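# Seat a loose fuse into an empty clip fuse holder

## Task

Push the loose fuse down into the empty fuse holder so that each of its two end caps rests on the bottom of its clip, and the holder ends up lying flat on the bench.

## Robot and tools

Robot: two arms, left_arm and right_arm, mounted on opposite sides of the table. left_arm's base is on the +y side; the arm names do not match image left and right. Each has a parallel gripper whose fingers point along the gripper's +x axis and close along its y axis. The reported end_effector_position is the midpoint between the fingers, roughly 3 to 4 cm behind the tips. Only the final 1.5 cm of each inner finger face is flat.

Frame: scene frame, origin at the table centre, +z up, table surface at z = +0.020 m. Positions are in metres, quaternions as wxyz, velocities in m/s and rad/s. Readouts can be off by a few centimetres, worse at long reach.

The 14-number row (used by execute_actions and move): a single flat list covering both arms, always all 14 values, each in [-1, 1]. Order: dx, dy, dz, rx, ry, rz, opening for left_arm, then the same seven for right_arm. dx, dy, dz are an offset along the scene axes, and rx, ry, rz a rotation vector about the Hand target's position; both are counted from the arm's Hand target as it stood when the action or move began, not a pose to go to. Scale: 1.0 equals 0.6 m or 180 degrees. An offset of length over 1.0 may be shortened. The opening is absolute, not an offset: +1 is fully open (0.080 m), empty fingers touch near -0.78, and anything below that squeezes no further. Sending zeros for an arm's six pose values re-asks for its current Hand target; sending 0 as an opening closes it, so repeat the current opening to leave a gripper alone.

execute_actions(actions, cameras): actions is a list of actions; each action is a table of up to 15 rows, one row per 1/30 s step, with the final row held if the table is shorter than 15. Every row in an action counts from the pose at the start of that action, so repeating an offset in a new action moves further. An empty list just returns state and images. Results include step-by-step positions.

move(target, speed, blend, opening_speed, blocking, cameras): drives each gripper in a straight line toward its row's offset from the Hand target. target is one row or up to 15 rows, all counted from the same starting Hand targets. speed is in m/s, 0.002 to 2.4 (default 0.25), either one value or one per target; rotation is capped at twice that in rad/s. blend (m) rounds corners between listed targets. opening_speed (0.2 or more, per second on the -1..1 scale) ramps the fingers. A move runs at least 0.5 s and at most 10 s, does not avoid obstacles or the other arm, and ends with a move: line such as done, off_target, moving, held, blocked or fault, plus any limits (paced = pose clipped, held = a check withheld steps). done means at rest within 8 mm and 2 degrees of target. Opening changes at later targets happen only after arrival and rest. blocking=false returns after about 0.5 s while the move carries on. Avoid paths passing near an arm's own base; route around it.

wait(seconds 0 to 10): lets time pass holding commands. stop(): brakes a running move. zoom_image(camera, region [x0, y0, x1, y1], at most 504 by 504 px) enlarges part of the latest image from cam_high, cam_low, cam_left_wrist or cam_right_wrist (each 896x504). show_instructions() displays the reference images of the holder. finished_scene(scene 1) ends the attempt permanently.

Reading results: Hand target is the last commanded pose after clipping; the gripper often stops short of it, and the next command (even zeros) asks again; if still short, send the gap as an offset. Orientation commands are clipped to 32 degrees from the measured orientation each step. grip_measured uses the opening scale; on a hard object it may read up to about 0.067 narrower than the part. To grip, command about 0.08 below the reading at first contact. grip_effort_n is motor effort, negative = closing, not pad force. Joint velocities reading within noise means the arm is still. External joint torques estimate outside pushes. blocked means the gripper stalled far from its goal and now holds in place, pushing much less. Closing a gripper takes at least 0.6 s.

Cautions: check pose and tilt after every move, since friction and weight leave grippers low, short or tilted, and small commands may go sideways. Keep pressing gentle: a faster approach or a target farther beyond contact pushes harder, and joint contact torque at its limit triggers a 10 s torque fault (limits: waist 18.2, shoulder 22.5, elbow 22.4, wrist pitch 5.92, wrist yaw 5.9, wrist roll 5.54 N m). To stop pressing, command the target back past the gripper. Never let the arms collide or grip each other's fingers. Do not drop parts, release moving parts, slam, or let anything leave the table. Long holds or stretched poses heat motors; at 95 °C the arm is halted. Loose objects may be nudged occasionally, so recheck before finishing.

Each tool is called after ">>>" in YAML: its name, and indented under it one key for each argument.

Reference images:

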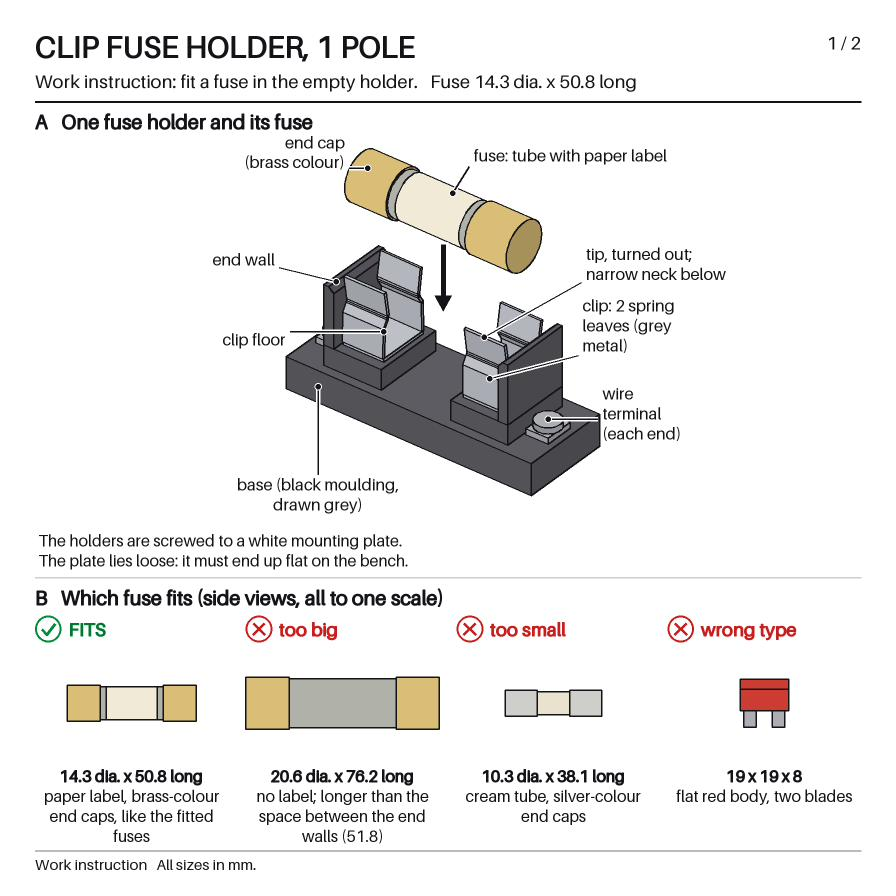

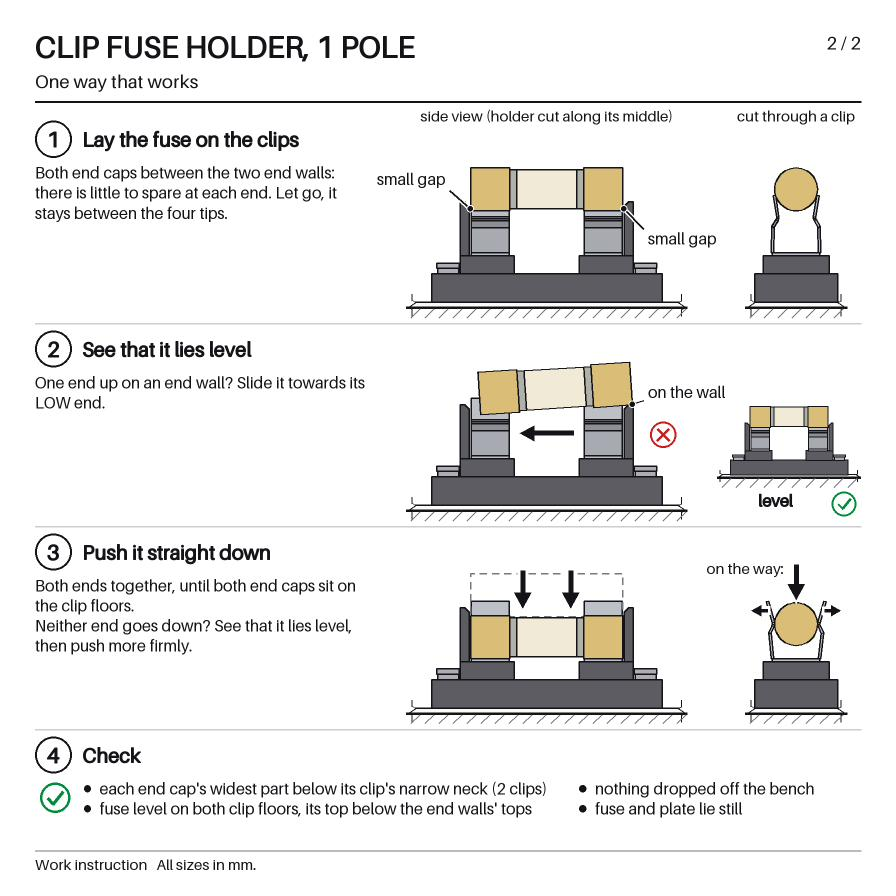

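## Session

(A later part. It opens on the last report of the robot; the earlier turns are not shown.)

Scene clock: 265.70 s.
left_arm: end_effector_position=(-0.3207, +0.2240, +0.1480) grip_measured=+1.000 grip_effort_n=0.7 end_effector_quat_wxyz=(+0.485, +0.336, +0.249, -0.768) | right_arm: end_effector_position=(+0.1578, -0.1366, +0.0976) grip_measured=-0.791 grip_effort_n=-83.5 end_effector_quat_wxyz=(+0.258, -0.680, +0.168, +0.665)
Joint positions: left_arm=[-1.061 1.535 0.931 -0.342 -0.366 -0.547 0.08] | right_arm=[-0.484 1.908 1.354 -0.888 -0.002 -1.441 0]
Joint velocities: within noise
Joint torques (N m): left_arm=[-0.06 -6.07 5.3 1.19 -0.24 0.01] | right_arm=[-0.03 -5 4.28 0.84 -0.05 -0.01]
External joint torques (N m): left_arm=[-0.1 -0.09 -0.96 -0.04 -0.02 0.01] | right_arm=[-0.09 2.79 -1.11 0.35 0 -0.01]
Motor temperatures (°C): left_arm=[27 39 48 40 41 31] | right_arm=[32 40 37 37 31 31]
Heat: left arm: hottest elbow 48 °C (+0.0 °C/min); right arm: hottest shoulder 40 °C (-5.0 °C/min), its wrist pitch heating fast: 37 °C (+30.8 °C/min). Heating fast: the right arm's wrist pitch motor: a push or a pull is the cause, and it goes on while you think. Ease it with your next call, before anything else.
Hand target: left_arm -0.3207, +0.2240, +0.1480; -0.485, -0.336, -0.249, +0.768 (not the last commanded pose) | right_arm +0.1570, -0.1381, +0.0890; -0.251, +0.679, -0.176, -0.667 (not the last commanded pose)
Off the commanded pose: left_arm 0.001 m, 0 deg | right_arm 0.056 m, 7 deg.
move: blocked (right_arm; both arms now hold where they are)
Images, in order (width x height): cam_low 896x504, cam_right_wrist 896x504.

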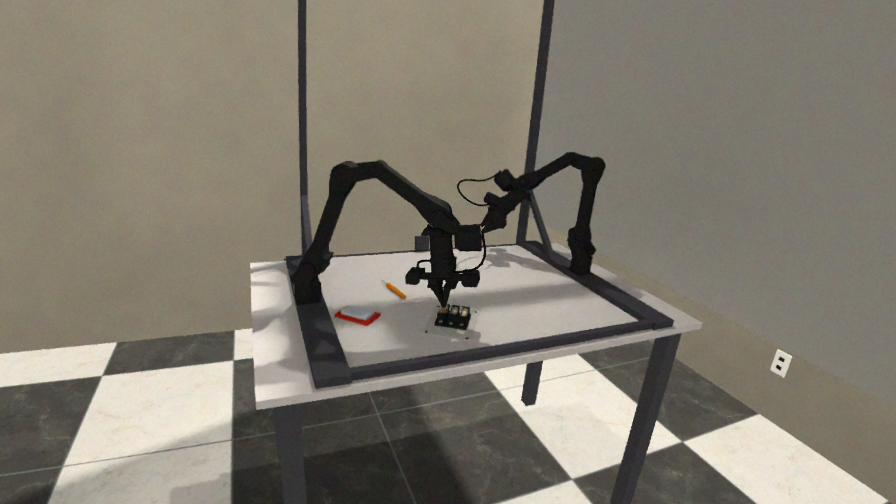

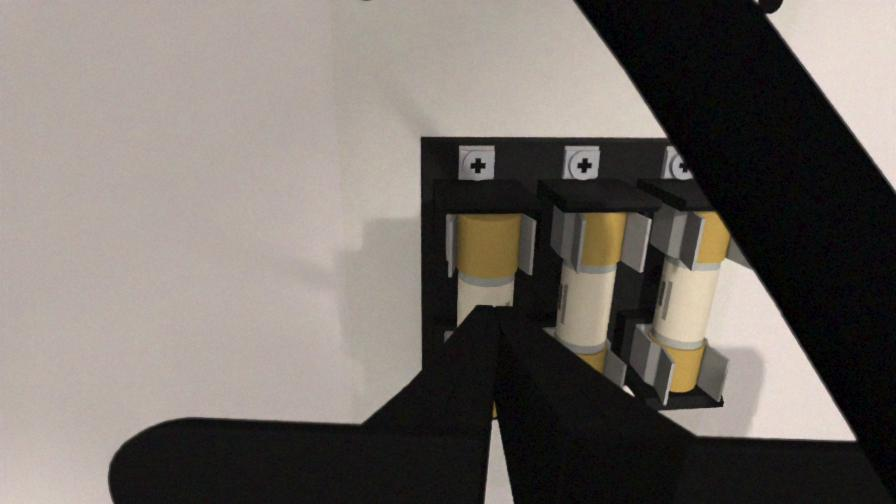

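>>> move:
  target:
    - [0,0,0,0,0,0,1, 0,0,0.02,0,0,0,-0.85]
    - [0,0,0,0,0,0,1, 0.0055,0.0075,0.045,-0.069,0.036,0,-0.85]
  cameras: ["cam_right_wrist","cam_low"]
  speed: 0.08

>>> zoom_image:
  camera: "cam_low"
  region: [425, 285, 485, 335]

>>> zoom_image:
  camera: "cam_right_wrist"
  region: [380, 60, 780, 460]

Scene clock: 276.40 s.
left_arm: end_effector_position=(-0.3207, +0.2240, +0.1480) grip_measured=+1.000 grip_effort_n=0.7 end_effector_quat_wxyz=(+0.485, +0.336, +0.249, -0.768) | right_arm: end_effector_position=(+0.1585, -0.1352, +0.1162) grip_measured=-0.791 grip_effort_n=-83.5 end_effector_quat_wxyz=(+0.165, -0.663, +0.261, +0.682)
Joint positions: left_arm=[-1.061 1.535 0.931 -0.342 -0.366 -0.547 0.08] | right_arm=[-0.484 2.117 1.735 -1.327 -0.002 -1.441 0]
Joint velocities: within noise
Joint torques (N m): left_arm=[-0.03 -6.06 5.29 1.19 -0.23 0.02] | right_arm=[-0.09 -7.57 5.97 -0.03 -0.05 -0.06]
External joint torques (N m): left_arm=[-0.03 0 -1.06 -0.06 -0.02 0.01] | right_arm=[-0.1 1.29 0.9 -0.07 0 -0.05]
Motor temperatures (°C): left_arm=[27 39 48 40 40 31] | right_arm=[32 40 37 35 31 31]
Heat: left arm: hottest elbow 48 °C (+0.0 °C/min); right arm: hottest shoulder 40 °C (-4.0 °C/min).
Hand target: left_arm -0.3207, +0.2240, +0.1480; -0.485, -0.336, -0.249, +0.768 | right_arm +0.1603, -0.1336, +0.1160; -0.165, +0.663, -0.261, -0.682
Off the commanded pose: left_arm 0.000 m, 0 deg | right_arm 0.002 m, 0 deg.
move: done
Images, in order (width x height): cam_low 896x504, cam_right_wrist 896x504.

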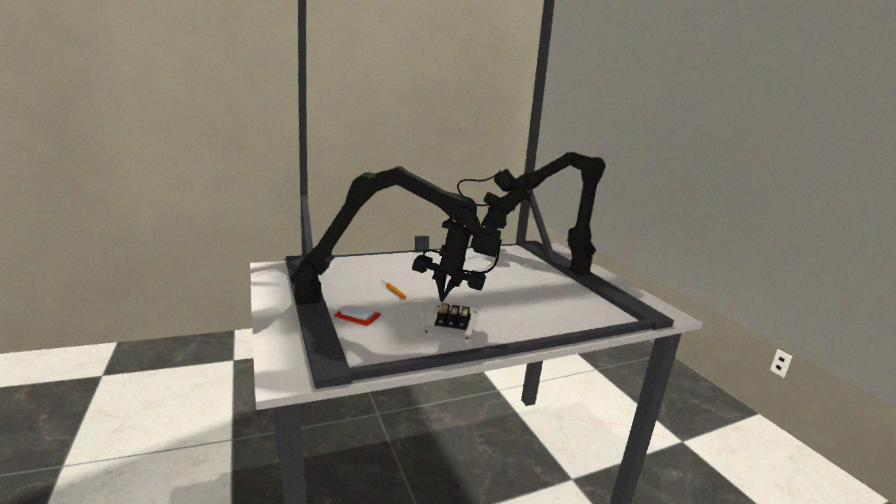

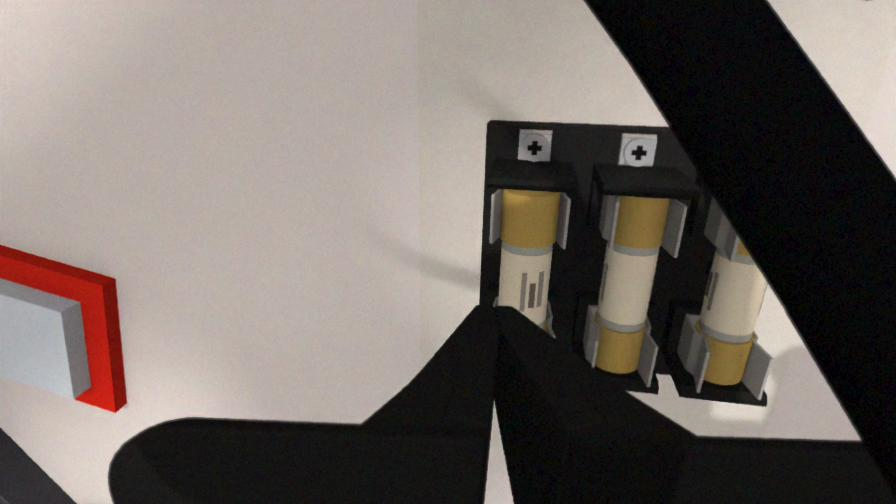

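Scaled by 8.400 from the camera's 896x504 image, which has a finer 1280x720 frame.

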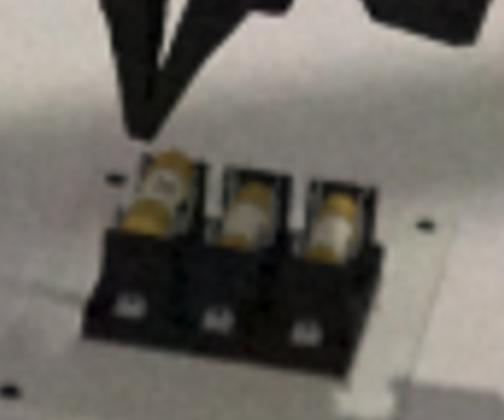

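Scaled by 1.260 from the camera's 896x504 image, which has a finer 1280x720 frame.

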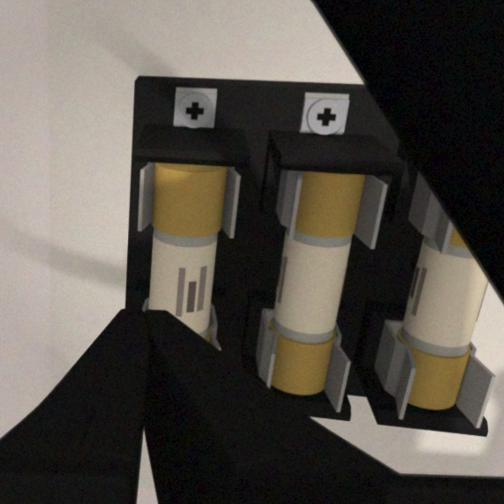

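>>> move:
  target: [0,0,0,0,0,0,1, 0.006,0.0075,-0.016,0,0,0,-0.85]
  cameras: ["cam_right_wrist"]
  speed: 0.05

>>> zoom_image:
  camera: "cam_right_wrist"
  region: [380, 60, 780, 460]

Scene clock: 282.80 s.
left_arm: end_effector_position=(-0.3207, +0.2240, +0.1480) grip_measured=+1.000 grip_effort_n=1.2 end_effector_quat_wxyz=(+0.485, +0.336, +0.249, -0.768) | right_arm: end_effector_position=(+0.1610, -0.1312, +0.1067) grip_measured=-0.791 grip_effort_n=-83.5 end_effector_quat_wxyz=(+0.163, -0.663, +0.263, +0.682)
Joint positions: left_arm=[-1.061 1.535 0.931 -0.342 -0.366 -0.547 0.08] | right_arm=[-0.485 2.147 1.742 -1.309 -0.002 -1.441 0]
Joint velocities: within noise
Joint torques (N m): left_arm=[-0.06 -6.05 5.32 1.2 -0.23 0.01] | right_arm=[-0.39 -7.88 5.83 0.17 -0.03 -0.12]
External joint torques (N m): left_arm=[-0.05 -0.08 -0.91 -0.02 -0.02 0.01] | right_arm=[-0.34 1.29 0.69 0.12 0.02 -0.11]
Motor temperatures (°C): left_arm=[27 39 48 40 40 31] | right_arm=[31 40 37 34 31 31]
Heat: left arm: hottest elbow 48 °C (+0.0 °C/min); right arm: hottest shoulder 40 °C (-4.0 °C/min).
Hand target: left_arm -0.3207, +0.2240, +0.1480; -0.485, -0.336, -0.249, +0.768 | right_arm +0.1639, -0.1291, +0.1064; -0.165, +0.663, -0.261, -0.682
Off the commanded pose: left_arm 0.000 m, 0 deg | right_arm 0.004 m, 0 deg.
move: done
Images, in order (width x height): cam_right_wrist 896x504.

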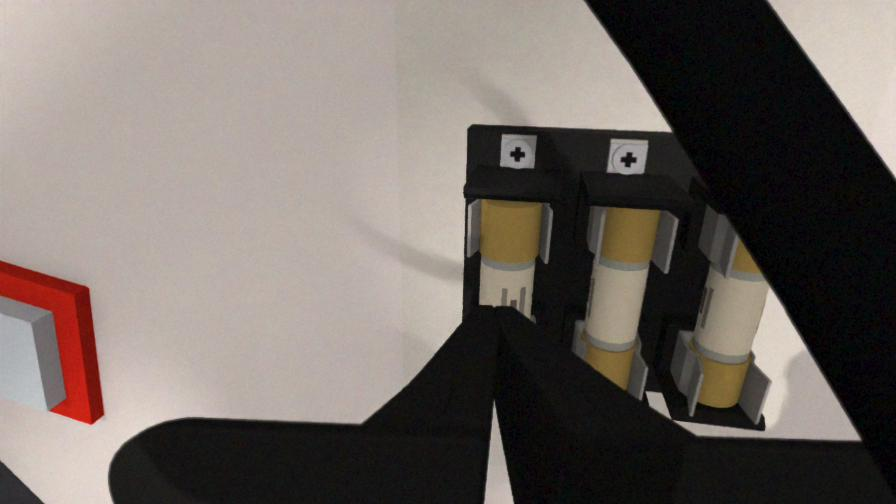

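Scaled by 1.260 from the camera's 896x504 image, which has a finer 1280x720 frame.

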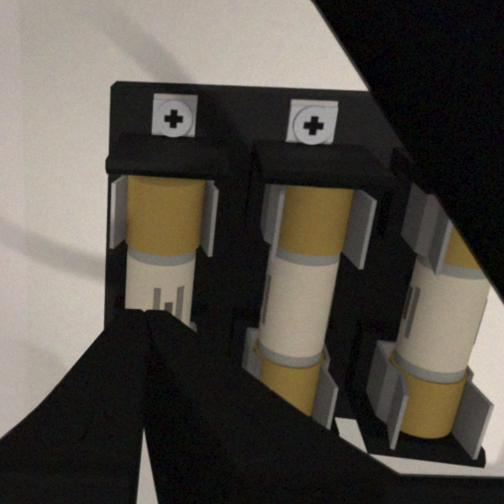

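>>> move:
  target:
    - [0,0,0,0,0,0,1, -0.002,-0.002,-0.016,0,0,0,-0.85]
    - [0,0,0,0,0,0,1, -0.003,-0.004,-0.05,0,0,0,-0.85]
  cameras: ["cam_right_wrist","cam_low"]
  speed: 0.04

>>> zoom_image:
  camera: "cam_low"
  region: [425, 285, 485, 335]

Scene clock: 289.50 s.
left_arm: end_effector_position=(-0.3207, +0.2240, +0.1480) grip_measured=+1.000 grip_effort_n=0.7 end_effector_quat_wxyz=(+0.485, +0.336, +0.249, -0.768) | right_arm: end_effector_position=(+0.1623, -0.1288, +0.0960) grip_measured=-0.791 grip_effort_n=-83.5 end_effector_quat_wxyz=(+0.178, -0.666, +0.249, +0.680)
Joint positions: left_arm=[-1.061 1.535 0.931 -0.342 -0.366 -0.547 0.08] | right_arm=[-0.485 2.13 1.677 -1.22 -0.002 -1.441 0]
Joint velocities: within noise
Joint torques (N m): left_arm=[-0.06 -6.05 5.31 1.2 -0.23 0.01] | right_arm=[-0.28 -4.18 2.47 1.96 -0.04 -0.09]
External joint torques (N m): left_arm=[-0.03 -0.05 -0.99 -0.04 -0.02 0] | right_arm=[-0.28 4.94 -2.74 1.83 0.01 -0.09]
Motor temperatures (°C): left_arm=[27 39 48 40 40 31] | right_arm=[31 40 38 33 31 31]
Heat: left arm: hottest elbow 48 °C (+0.0 °C/min); right arm: hottest shoulder 40 °C (-3.0 °C/min).
Hand target: left_arm -0.3207, +0.2240, +0.1480; -0.485, -0.336, -0.249, +0.768 | right_arm +0.1621, -0.1315, +0.0764; -0.165, +0.663, -0.261, -0.682
Off the commanded pose: left_arm 0.000 m, 0 deg | right_arm 0.020 m, 2 deg.
move: off_target (right_arm)
Images, in order (width x height): cam_low 896x504, cam_right_wrist 896x504.

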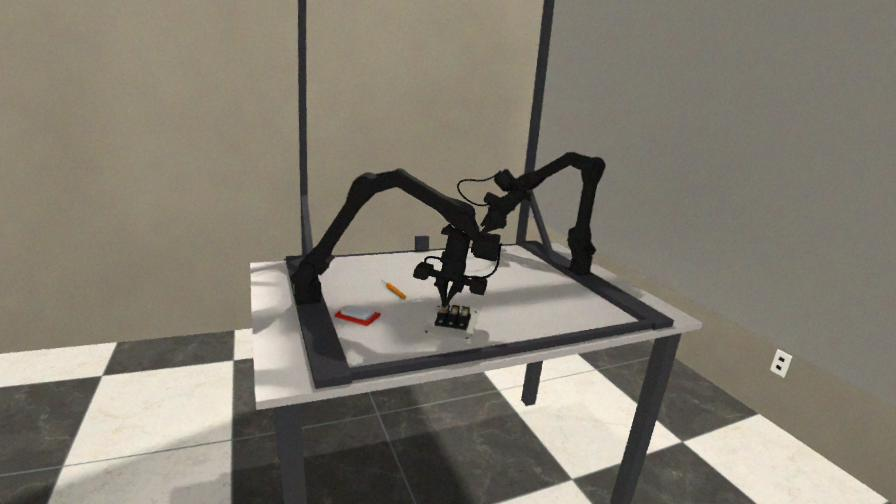

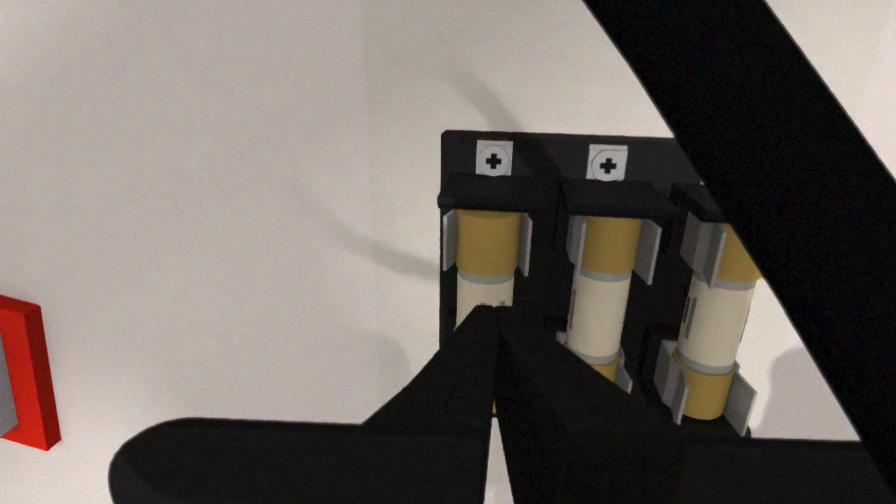

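Scaled by 8.400 from the camera's 896x504 image, which has a finer 1280x720 frame.

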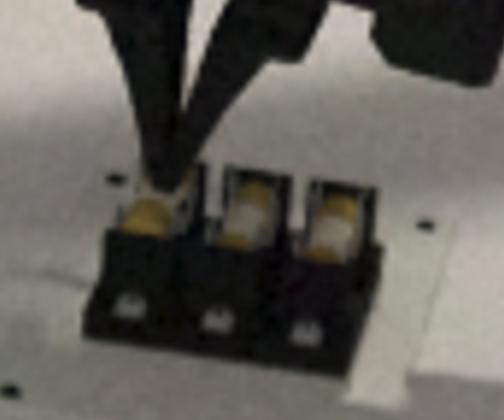

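>>> move:
  target:
    - [0,0,0,0,0,0,1, 0,0,0.045,0,0,0,-0.85]
    - [0,0,0,0,0,0,1, -0.004,-0.006,0.045,0,0,0,-0.85]
    - [0,0,0,0,0,0,1, -0.003,-0.007,0.015,0,0,0,-0.85]
  cameras: ["cam_right_wrist"]
  speed: 0.06

Scene clock: 294.90 s.
left_arm: end_effector_position=(-0.3207, +0.2240, +0.1480) grip_measured=+1.000 grip_effort_n=0.2 end_effector_quat_wxyz=(+0.485, +0.336, +0.249, -0.768) | right_arm: end_effector_position=(+0.1597, -0.1336, +0.0973) grip_measured=-0.791 grip_effort_n=-83.5 end_effector_quat_wxyz=(+0.172, -0.665, +0.254, +0.681)
Joint positions: left_arm=[-1.061 1.535 0.931 -0.342 -0.366 -0.547 0.08] | right_arm=[-0.485 2.121 1.667 -1.235 -0.002 -1.441 0]
Joint velocities: within noise
Joint torques (N m): left_arm=[-0.05 -6.07 5.27 1.2 -0.23 0.02] | right_arm=[-0.32 -6.2 3.09 1.44 -0.02 -0.13]
External joint torques (N m): left_arm=[-0.04 -0.13 -0.91 -0.01 -0.03 0.02] | right_arm=[-0.33 2.77 -2.05 1.34 0.03 -0.13]
Motor temperatures (°C): left_arm=[27 39 48 40 40 31] | right_arm=[31 40 38 34 31 31]
Heat: left arm: hottest elbow 48 °C (+0.0 °C/min); right arm: hottest shoulder 40 °C (-3.0 °C/min).
Hand target: left_arm -0.3207, +0.2240, +0.1480; -0.485, -0.336, -0.249, +0.768 | right_arm +0.1603, -0.1358, +0.0854; -0.165, +0.663, -0.261, -0.682
Off the commanded pose: left_arm 0.000 m, 0 deg | right_arm 0.012 m, 1 deg.
move: off_target (right_arm)
Images, in order (width x height): cam_right_wrist 896x504.

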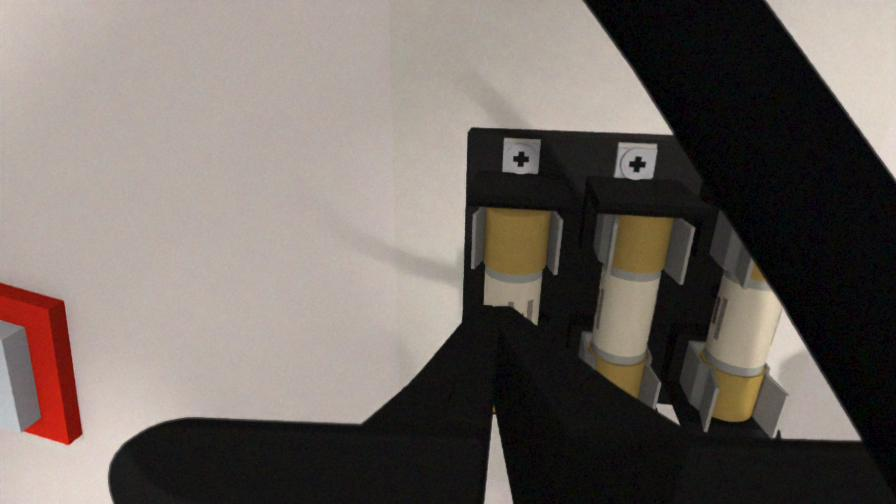

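>>> move:
  target:
    - [0,0,0,0,0,0,1, 0.001,0.003,0.02,0,0,0,-0.85]
    - [0,0,0,0,0,0,1, 0.001,0.0015,-0.02,0,0,0,-0.85]
  cameras: ["cam_right_wrist"]
  speed: 0.06

Scene clock: 298.60 s.
left_arm: end_effector_position=(-0.3207, +0.2240, +0.1480) grip_measured=+1.000 grip_effort_n=0.7 end_effector_quat_wxyz=(+0.485, +0.336, +0.249, -0.768) | right_arm: end_effector_position=(+0.1596, -0.1339, +0.0954) grip_measured=-0.791 grip_effort_n=-83.5 end_effector_quat_wxyz=(+0.176, -0.666, +0.250, +0.681)
Joint positions: left_arm=[-1.061 1.535 0.931 -0.342 -0.366 -0.547 0.08] | right_arm=[-0.485 2.112 1.645 -1.211 -0.002 -1.441 0]
Joint velocities: within noise
Joint torques (N m): left_arm=[-0.04 -6.07 5.27 1.2 -0.22 0.01] | right_arm=[-0.38 -3.35 2.47 2.63 -0.02 -0.12]
External joint torques (N m): left_arm=[0 -0.17 -0.95 -0.02 -0.02 0.01] | right_arm=[-0.46 5.57 -2.65 2.53 0.04 -0.12]
Motor temperatures (°C): left_arm=[27 39 48 40 40 31] | right_arm=[31 40 38 34 31 31]
Heat: left arm: hottest elbow 48 °C (+0.0 °C/min); right arm: hottest shoulder 40 °C (-3.0 °C/min).
Hand target: left_arm -0.3207, +0.2240, +0.1480; -0.485, -0.336, -0.249, +0.768 | right_arm +0.1609, -0.1348, +0.0734; -0.165, +0.663, -0.261, -0.682
Off the commanded pose: left_arm 0.000 m, 0 deg | right_arm 0.022 m, 2 deg.
move: off_target (right_arm)
Images, in order (width x height): cam_right_wrist 896x504.

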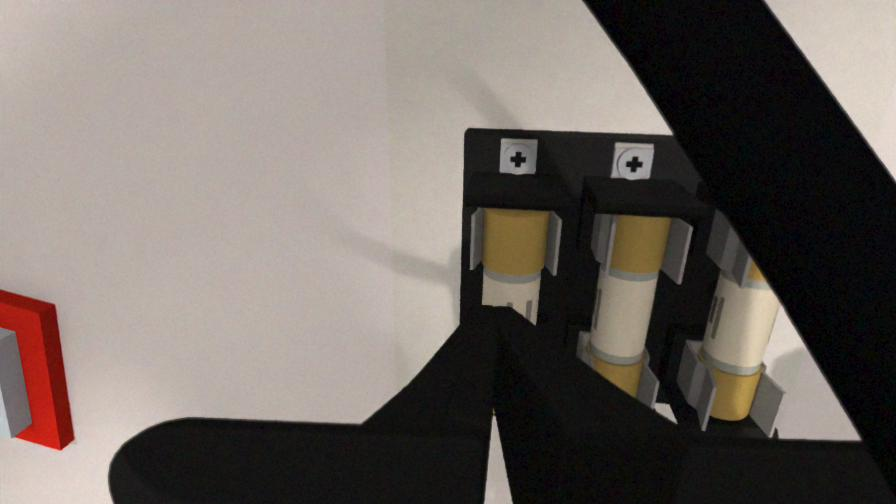

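>>> move:
  target:
    - [0,0,0,0,0,0,1, 0,0,0.055,0,0,0,-0.85]
    - [0,0,0,0,0,0,1, 0.003,0.007,0.055,0,0,0,-0.85]
    - [0,0,0,0,0,0,1, 0.0025,0.005,0.01,0,0,0,-0.85]
  cameras: ["cam_right_wrist"]
  speed: 0.06

Scene clock: 302.47 s.
left_arm: end_effector_position=(-0.3207, +0.2240, +0.1480) grip_measured=+1.000 grip_effort_n=0.7 end_effector_quat_wxyz=(+0.485, +0.336, +0.249, -0.768) | right_arm: end_effector_position=(+0.1623, -0.1287, +0.0965) grip_measured=-0.791 grip_effort_n=-83.5 end_effector_quat_wxyz=(+0.177, -0.666, +0.250, +0.680)
Joint positions: left_arm=[-1.061 1.535 0.931 -0.342 -0.366 -0.547 0.08] | right_arm=[-0.485 2.133 1.683 -1.227 -0.002 -1.441 0]
Joint velocities: within noise
Joint torques (N m): left_arm=[-0.07 -6.04 5.29 1.2 -0.24 0.01] | right_arm=[-0.28 -4.99 2.62 1.6 -0.06 -0.12]
External joint torques (N m): left_arm=[-0.07 -0.08 -0.97 -0.03 -0.03 0] | right_arm=[-0.36 4.14 -2.57 1.49 0 -0.12]
Motor temperatures (°C): left_arm=[27 39 48 40 40 31] | right_arm=[31 40 37 34 31 31]
Heat: left arm: hottest elbow 48 °C (+0.0 °C/min); right arm: hottest shoulder 40 °C (-3.0 °C/min).
Hand target: left_arm -0.3207, +0.2240, +0.1480; -0.485, -0.336, -0.249, +0.768 | right_arm +0.1624, -0.1317, +0.0795; -0.166, +0.663, -0.261, -0.682
Off the commanded pose: left_arm 0.000 m, 0 deg | right_arm 0.017 m, 2 deg.
move: off_target (right_arm)
Images, in order (width x height): cam_right_wrist 896x504.

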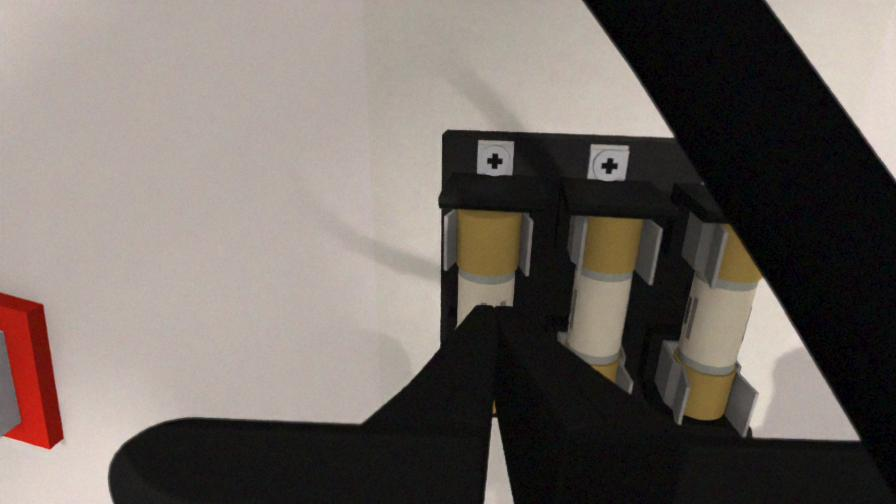

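>>> move:
  target:
    - [0,0,0,0,0,0,1, 0,0,0.05,0,0,0,-0.85]
    - [0,0,0,0,0,0,1, -0.0025,-0.006,0.05,0,0,0,-0.85]
    - [0,0,0,0,0,0,1, -0.0005,-0.001,0.047,0,0,0,-0.85]
    - [0,0,0,0,0,0,1, -0.0013,-0.0028,0.004,0,0,0,-0.85]
  cameras: ["cam_right_wrist"]
  speed: 0.06

Scene clock: 307.93 s.
left_arm: end_effector_position=(-0.3207, +0.2240, +0.1480) grip_measured=+1.000 grip_effort_n=0.7 end_effector_quat_wxyz=(+0.485, +0.336, +0.249, -0.768) | right_arm: end_effector_position=(+0.1617, -0.1302, +0.0970) grip_measured=-0.791 grip_effort_n=-83.5 end_effector_quat_wxyz=(+0.176, -0.666, +0.251, +0.681)
Joint positions: left_arm=[-1.061 1.535 0.931 -0.342 -0.366 -0.547 0.08] | right_arm=[-0.485 2.128 1.677 -1.228 -0.002 -1.442 0]
Joint velocities: within noise
Joint torques (N m): left_arm=[-0.06 -6.06 5.33 1.2 -0.23 0.01] | right_arm=[-0.39 -5.39 2.75 1.5 -0.04 -0.13]
External joint torques (N m): left_arm=[-0.03 -0.08 -0.89 -0.01 -0.02 0] | right_arm=[-0.38 3.76 -2.47 1.39 0.01 -0.13]
Motor temperatures (°C): left_arm=[27 39 48 40 40 31] | right_arm=[31 40 37 34 31 31]
Heat: left arm: hottest elbow 48 °C (+0.0 °C/min); right arm: hottest shoulder 40 °C (-4.0 °C/min).
Hand target: left_arm -0.3207, +0.2240, +0.1480; -0.485, -0.336, -0.249, +0.768 | right_arm +0.1617, -0.1335, +0.0819; -0.166, +0.663, -0.261, -0.682
Off the commanded pose: left_arm 0.000 m, 0 deg | right_arm 0.015 m, 2 deg.
move: off_target (right_arm)
Images, in order (width x height): cam_right_wrist 896x504.

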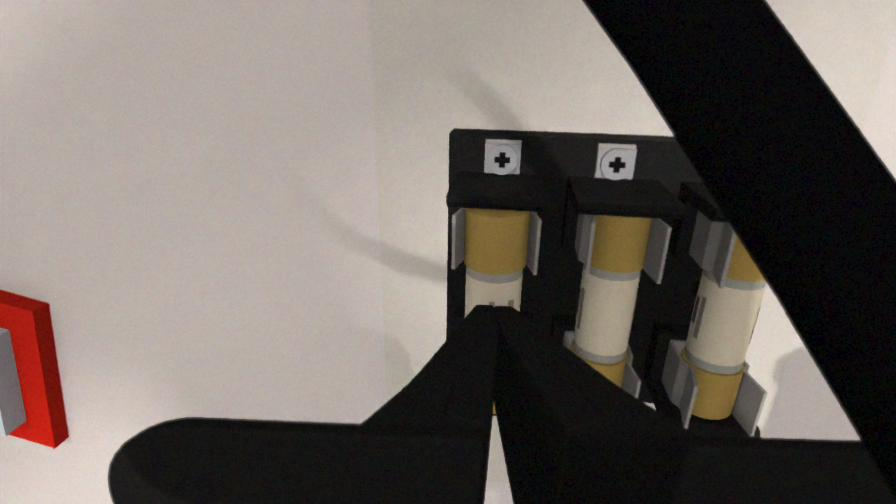

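>>> move:
  target: [0,0,0,0,0,0,1, -0.002,-0.007,-0.045,-0.01,0.005,0,-0.85]
  cameras: ["cam_right_wrist","cam_low"]
  speed: 0.06

>>> zoom_image:
  camera: "cam_low"
  region: [425, 285, 485, 335]

Scene clock: 311.30 s.
left_arm: end_effector_position=(-0.3207, +0.2240, +0.1480) grip_measured=+1.000 grip_effort_n=0.7 end_effector_quat_wxyz=(+0.485, +0.336, +0.249, -0.768) | right_arm: end_effector_position=(+0.1611, -0.1318, +0.0919) grip_measured=-0.791 grip_effort_n=-83.5 end_effector_quat_wxyz=(+0.179, -0.666, +0.247, +0.680)
Joint positions: left_arm=[-1.061 1.535 0.931 -0.342 -0.366 -0.547 0.08] | right_arm=[-0.486 2.117 1.641 -1.193 -0.002 -1.443 0]
Joint velocities: within noise
Joint torques (N m): left_arm=[-0.09 -6.06 5.28 1.21 -0.22 0.01] | right_arm=[-0.38 0.19 1.15 2.69 -0.01 -0.14]
External joint torques (N m): left_arm=[-0.05 0 -1.06 -0.04 -0.02 0.01] | right_arm=[-0.4 9.1 -3.92 2.59 0.04 -0.14]
Motor temperatures (°C): left_arm=[27 39 48 40 40 31] | right_arm=[31 40 37 34 31 31]
Heat: left arm: hottest elbow 48 °C (+0.0 °C/min); right arm: hottest shoulder 40 °C (-3.0 °C/min).
Hand target: left_arm -0.3207, +0.2240, +0.1480; -0.485, -0.336, -0.249, +0.768 | right_arm +0.1605, -0.1377, +0.0549; -0.153, +0.660, -0.273, -0.683
Off the commanded pose: left_arm 0.000 m, 0 deg | right_arm 0.037 m, 4 deg.
move: off_target (right_arm)
Images, in order (width x height): cam_low 896x504, cam_right_wrist 896x504.

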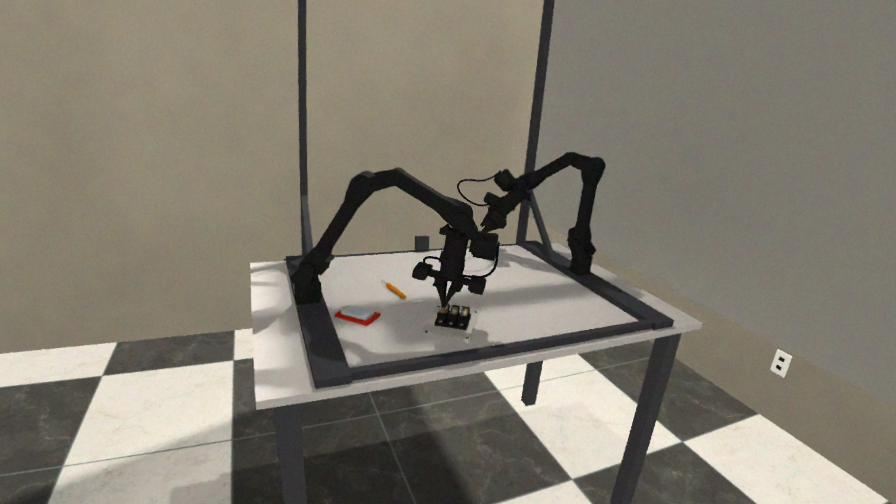

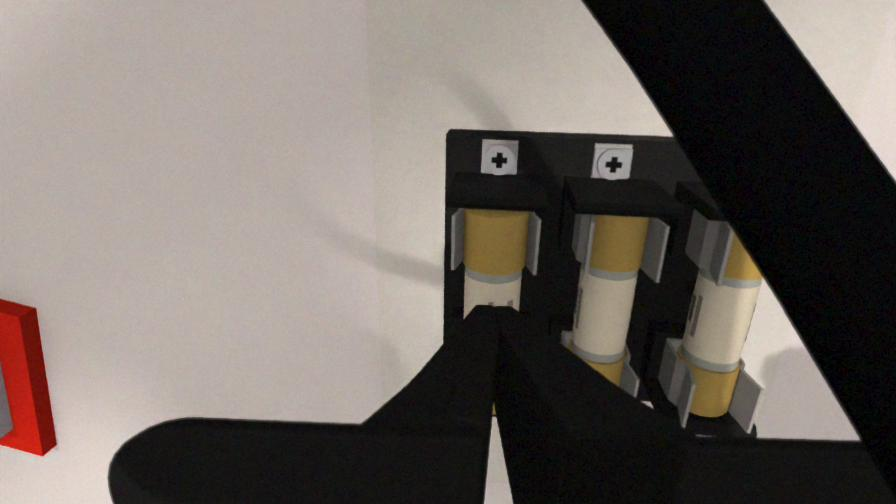

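Scaled by 8.400 from the camera's 896x504 image, which has a finer 1280x720 frame.

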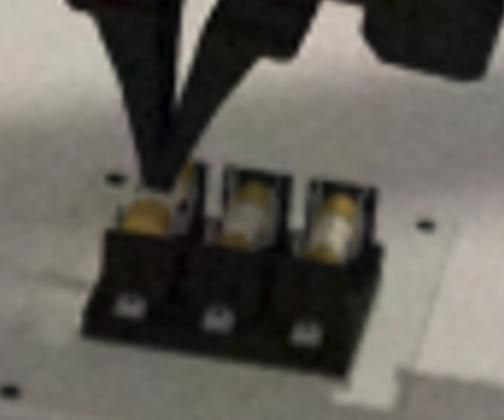

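>>> move:
  target: [0,0,0,0,0,0,1, -0.001,-0.003,-0.02,-0.015,0.008,0,-0.85]
  cameras: ["cam_right_wrist","cam_low"]
  speed: 0.1

>>> zoom_image:
  camera: "cam_low"
  region: [425, 285, 485, 335]

Scene clock: 315.93 s.
left_arm: end_effector_position=(-0.3207, +0.2240, +0.1480) grip_measured=+1.000 grip_effort_n=0.7 end_effector_quat_wxyz=(+0.485, +0.336, +0.249, -0.768) | right_arm: end_effector_position=(+0.1621, -0.1306, +0.0976) grip_measured=-0.791 grip_effort_n=-83.5 end_effector_quat_wxyz=(+0.176, -0.666, +0.250, +0.681)
Joint positions: left_arm=[-1.061 1.535 0.931 -0.342 -0.366 -0.547 0.08] | right_arm=[-0.487 2.125 1.675 -1.227 -0.002 -1.444 0]
Joint velocities: within noise
Joint torques (N m): left_arm=[-0.03 -6.06 5.33 1.19 -0.23 0.01] | right_arm=[0.06 -6.39 4.02 0.57 -0.05 0]
External joint torques (N m): left_arm=[-0.04 -0.09 -0.9 -0.03 -0.02 0] | right_arm=[0.04 2.68 -1.15 0.47 0 0]
Motor temperatures (°C): left_arm=[27 39 48 40 40 31] | right_arm=[31 39 37 36 31 31]
Heat: left arm: hottest elbow 48 °C (+0.0 °C/min); right arm: hottest shoulder 39 °C (-3.0 °C/min).
Hand target: left_arm -0.3207, +0.2240, +0.1480; -0.485, -0.336, -0.249, +0.768 | right_arm +0.1615, -0.1319, +0.0897; -0.170, +0.664, -0.256, -0.681 (not the last commanded pose)
Off the commanded pose: left_arm 0.000 m, 0 deg | right_arm 0.055 m, 7 deg.
move: blocked (right_arm; both arms now hold where they are)
Images, in order (width x height): cam_low 896x504, cam_right_wrist 896x504.

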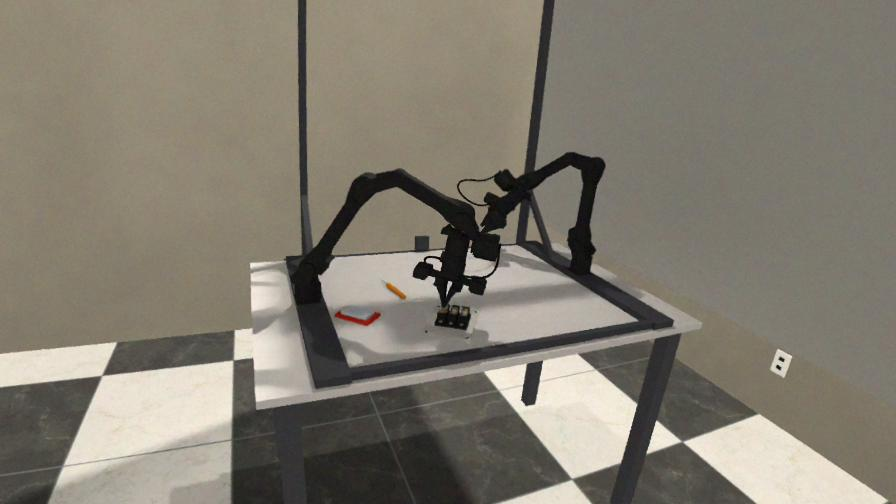

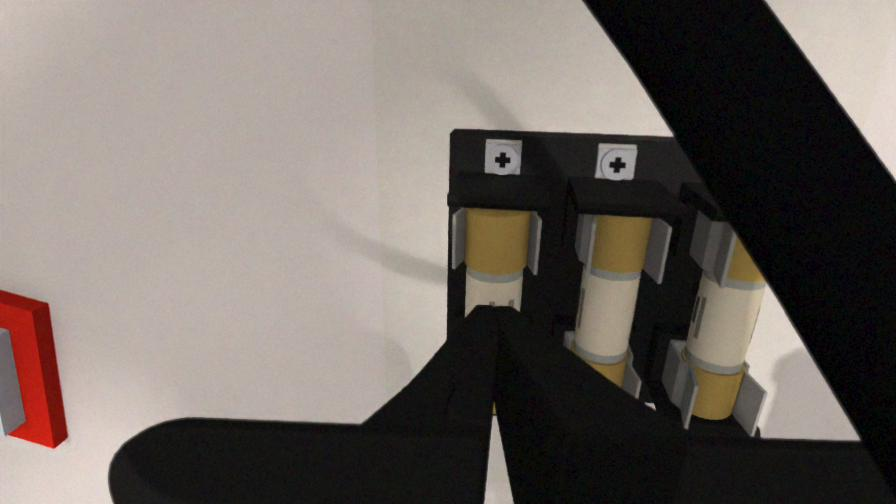

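Scaled by 8.400 from the camera's 896x504 image, which has a finer 1280x720 frame.

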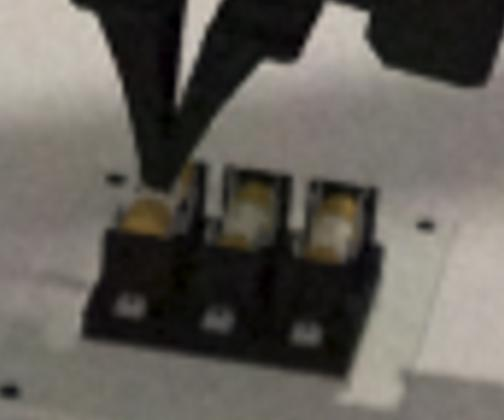

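>>> execute_actions:
  actions:
    - [[0,0,0,0,0,0,1,-0.001,-0.003,-0.015,-0.01,0.005,0,-0.85],[0,0,0,0,0,0,1,-0.001,-0.003,-0.03,-0.01,0.005,0,-0.85]]
    - [[0,0,0,0,0,0,1,-0.001,-0.003,-0.015,-0.01,0.005,0,-0.85],[0,0,0,0,0,0,1,-0.001,-0.003,-0.03,-0.01,0.005,0,-0.85]]
    - [[0,0,0,0,0,0,1,0,-0.002,-0.015,0,0,0,-0.85],[0,0,0,0,0,0,1,0,-0.002,-0.03,0,0,0,-0.85]]
    - [[0,0,0,0,0,0,1,0,0,-0.01,0,0,0,-0.85],[0,0,0,0,0,0,1,0,-0.002,-0.02,0,0,0,-0.85]]
  cameras: ["cam_right_wrist","cam_low"]

>>> zoom_image:
  camera: "cam_low"
  region: [425, 285, 485, 335]

Scene clock: 327.30 s.
left_arm: end_effector_position=(-0.3207, +0.2240, +0.1480) grip_measured=+1.000 grip_effort_n=1.2 end_effector_quat_wxyz=(+0.485, +0.336, +0.249, -0.768) | right_arm: end_effector_position=(+0.1678, -0.1209, +0.0706) grip_measured=-0.791 grip_effort_n=-83.5 end_effector_quat_wxyz=(+0.188, -0.670, +0.237, +0.678)
Joint positions: left_arm=[-1.061 1.535 0.931 -0.342 -0.366 -0.547 0.08] | right_arm=[-0.487 2.164 1.63 -1.106 0.001 -1.447 0]
Joint velocities: within noise
Joint torques (N m): left_arm=[-0.04 -6.1 5.29 1.2 -0.23 0.02] | right_arm=[0.02 -6.7 4.05 0.37 -0.05 0.01]
External joint torques (N m): left_arm=[-0.02 -0.1 -0.96 -0.01 -0.03 0.01] | right_arm=[-0.03 2.47 -1.03 0.22 0 0.01]
External joint torques at the end of the 1st action: left_arm=[-0.05 -0.09 -0.99 -0.04 -0.02 0.01] | right_arm=[-0.18 6.44 -2.75 1.76 0 0]
External joint torques at the end of the 2nd action: left_arm=[-0.12 -0.14 -0.85 0 -0.02 0.01] | right_arm=[0.01 9.69 -3.85 2.79 0.04 -0.05]
External joint torques at the end of the 3rd action: left_arm=[-0.05 -0.12 -0.92 -0.02 -0.02 0] | right_arm=[-0.2 7.91 -3.87 -0.17 -0.01 0.05]
Motor temperatures (°C): left_arm=[27 39 48 40 40 31] | right_arm=[31 39 37 35 31 31]
Heat: left arm: hottest elbow 48 °C (+0.0 °C/min); right arm: hottest shoulder 39 °C (-1.0 °C/min).
Hand target: left_arm -0.3207, +0.2240, +0.1480; -0.485, -0.336, -0.249, +0.768 | right_arm +0.1666, -0.1232, +0.0634; -0.181, +0.668, -0.244, -0.679 (not the last commanded pose)
Off the commanded pose: left_arm 0.000 m, 0 deg | right_arm 0.051 m, 7 deg.
blocked (right_arm)
Step readings (end_effector_position of left_arm | right_arm; steps 1 to 15: 1st action; 16 to 30: 2nd action; 31 to 45: 3rd action; 46 to 60: 4th action):
0: (-0.3207, +0.2240, +0.1480) | (+0.1621, -0.1306, +0.0977)
1: (-0.3207, +0.2240, +0.1480) | (+0.1621, -0.1306, +0.0976)
2: (-0.3207, +0.2240, +0.1480) | (+0.1621, -0.1307, +0.0968)
4: (-0.3207, +0.2240, +0.1480) | (+0.1621, -0.1307, +0.0963)
8: (-0.3207, +0.2240, +0.1480) | (+0.1621, -0.1306, +0.0962)
15: (-0.3207, +0.2240, +0.1480) | (+0.1621, -0.1306, +0.0961)
16: (-0.3207, +0.2240, +0.1480) | (+0.1620, -0.1309, +0.0948)
17: (-0.3207, +0.2240, +0.1480) | (+0.1618, -0.1311, +0.0938)
19: (-0.3207, +0.2240, +0.1480) | (+0.1619, -0.1310, +0.0934)
23: (-0.3207, +0.2240, +0.1480) | (+0.1619, -0.1310, +0.0931)
30: (-0.3207, +0.2240, +0.1480) | (+0.1618, -0.1312, +0.0924)
31: (-0.3207, +0.2240, +0.1480) | (+0.1617, -0.1314, +0.0913)
32: (-0.3207, +0.2240, +0.1480) | (+0.1614, -0.1319, +0.0891)
34: (-0.3207, +0.2240, +0.1480) | (+0.1638, -0.1276, +0.0847)
38: (-0.3207, +0.2240, +0.1480) | (+0.1669, -0.1227, +0.0673)
45: (-0.3207, +0.2240, +0.1480) | (+0.1669, -0.1226, +0.0675)
46: (-0.3207, +0.2240, +0.1480) | (+0.1669, -0.1225, +0.0671)
47: (-0.3207, +0.2240, +0.1480) | (+0.1669, -0.1226, +0.0662)
49: (-0.3207, +0.2240, +0.1480) | (+0.1663, -0.1236, +0.0648)
53: (-0.3207, +0.2240, +0.1480) | (+0.1665, -0.1233, +0.0636)
60: (-0.3207, +0.2240, +0.1480) | (+0.1666, -0.1232, +0.0634)
Images, in order (width x height): cam_low 896x504, cam_right_wrist 896x504.

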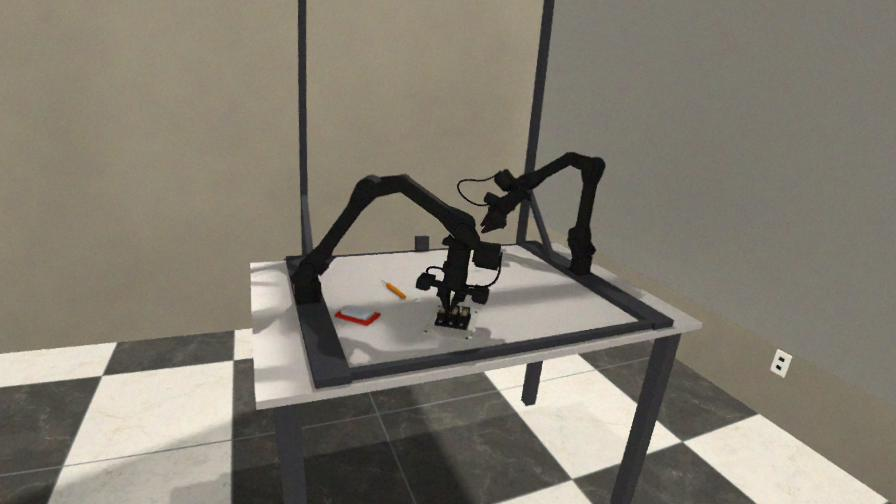

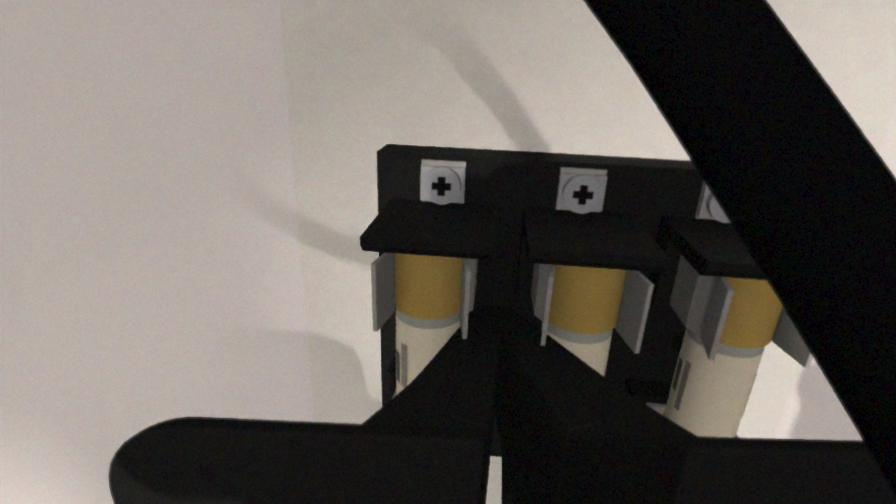

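Scaled by 8.400 from the camera's 896x504 image, which has a finer 1280x720 frame.

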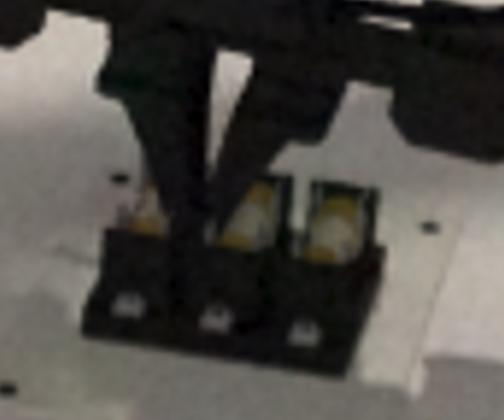

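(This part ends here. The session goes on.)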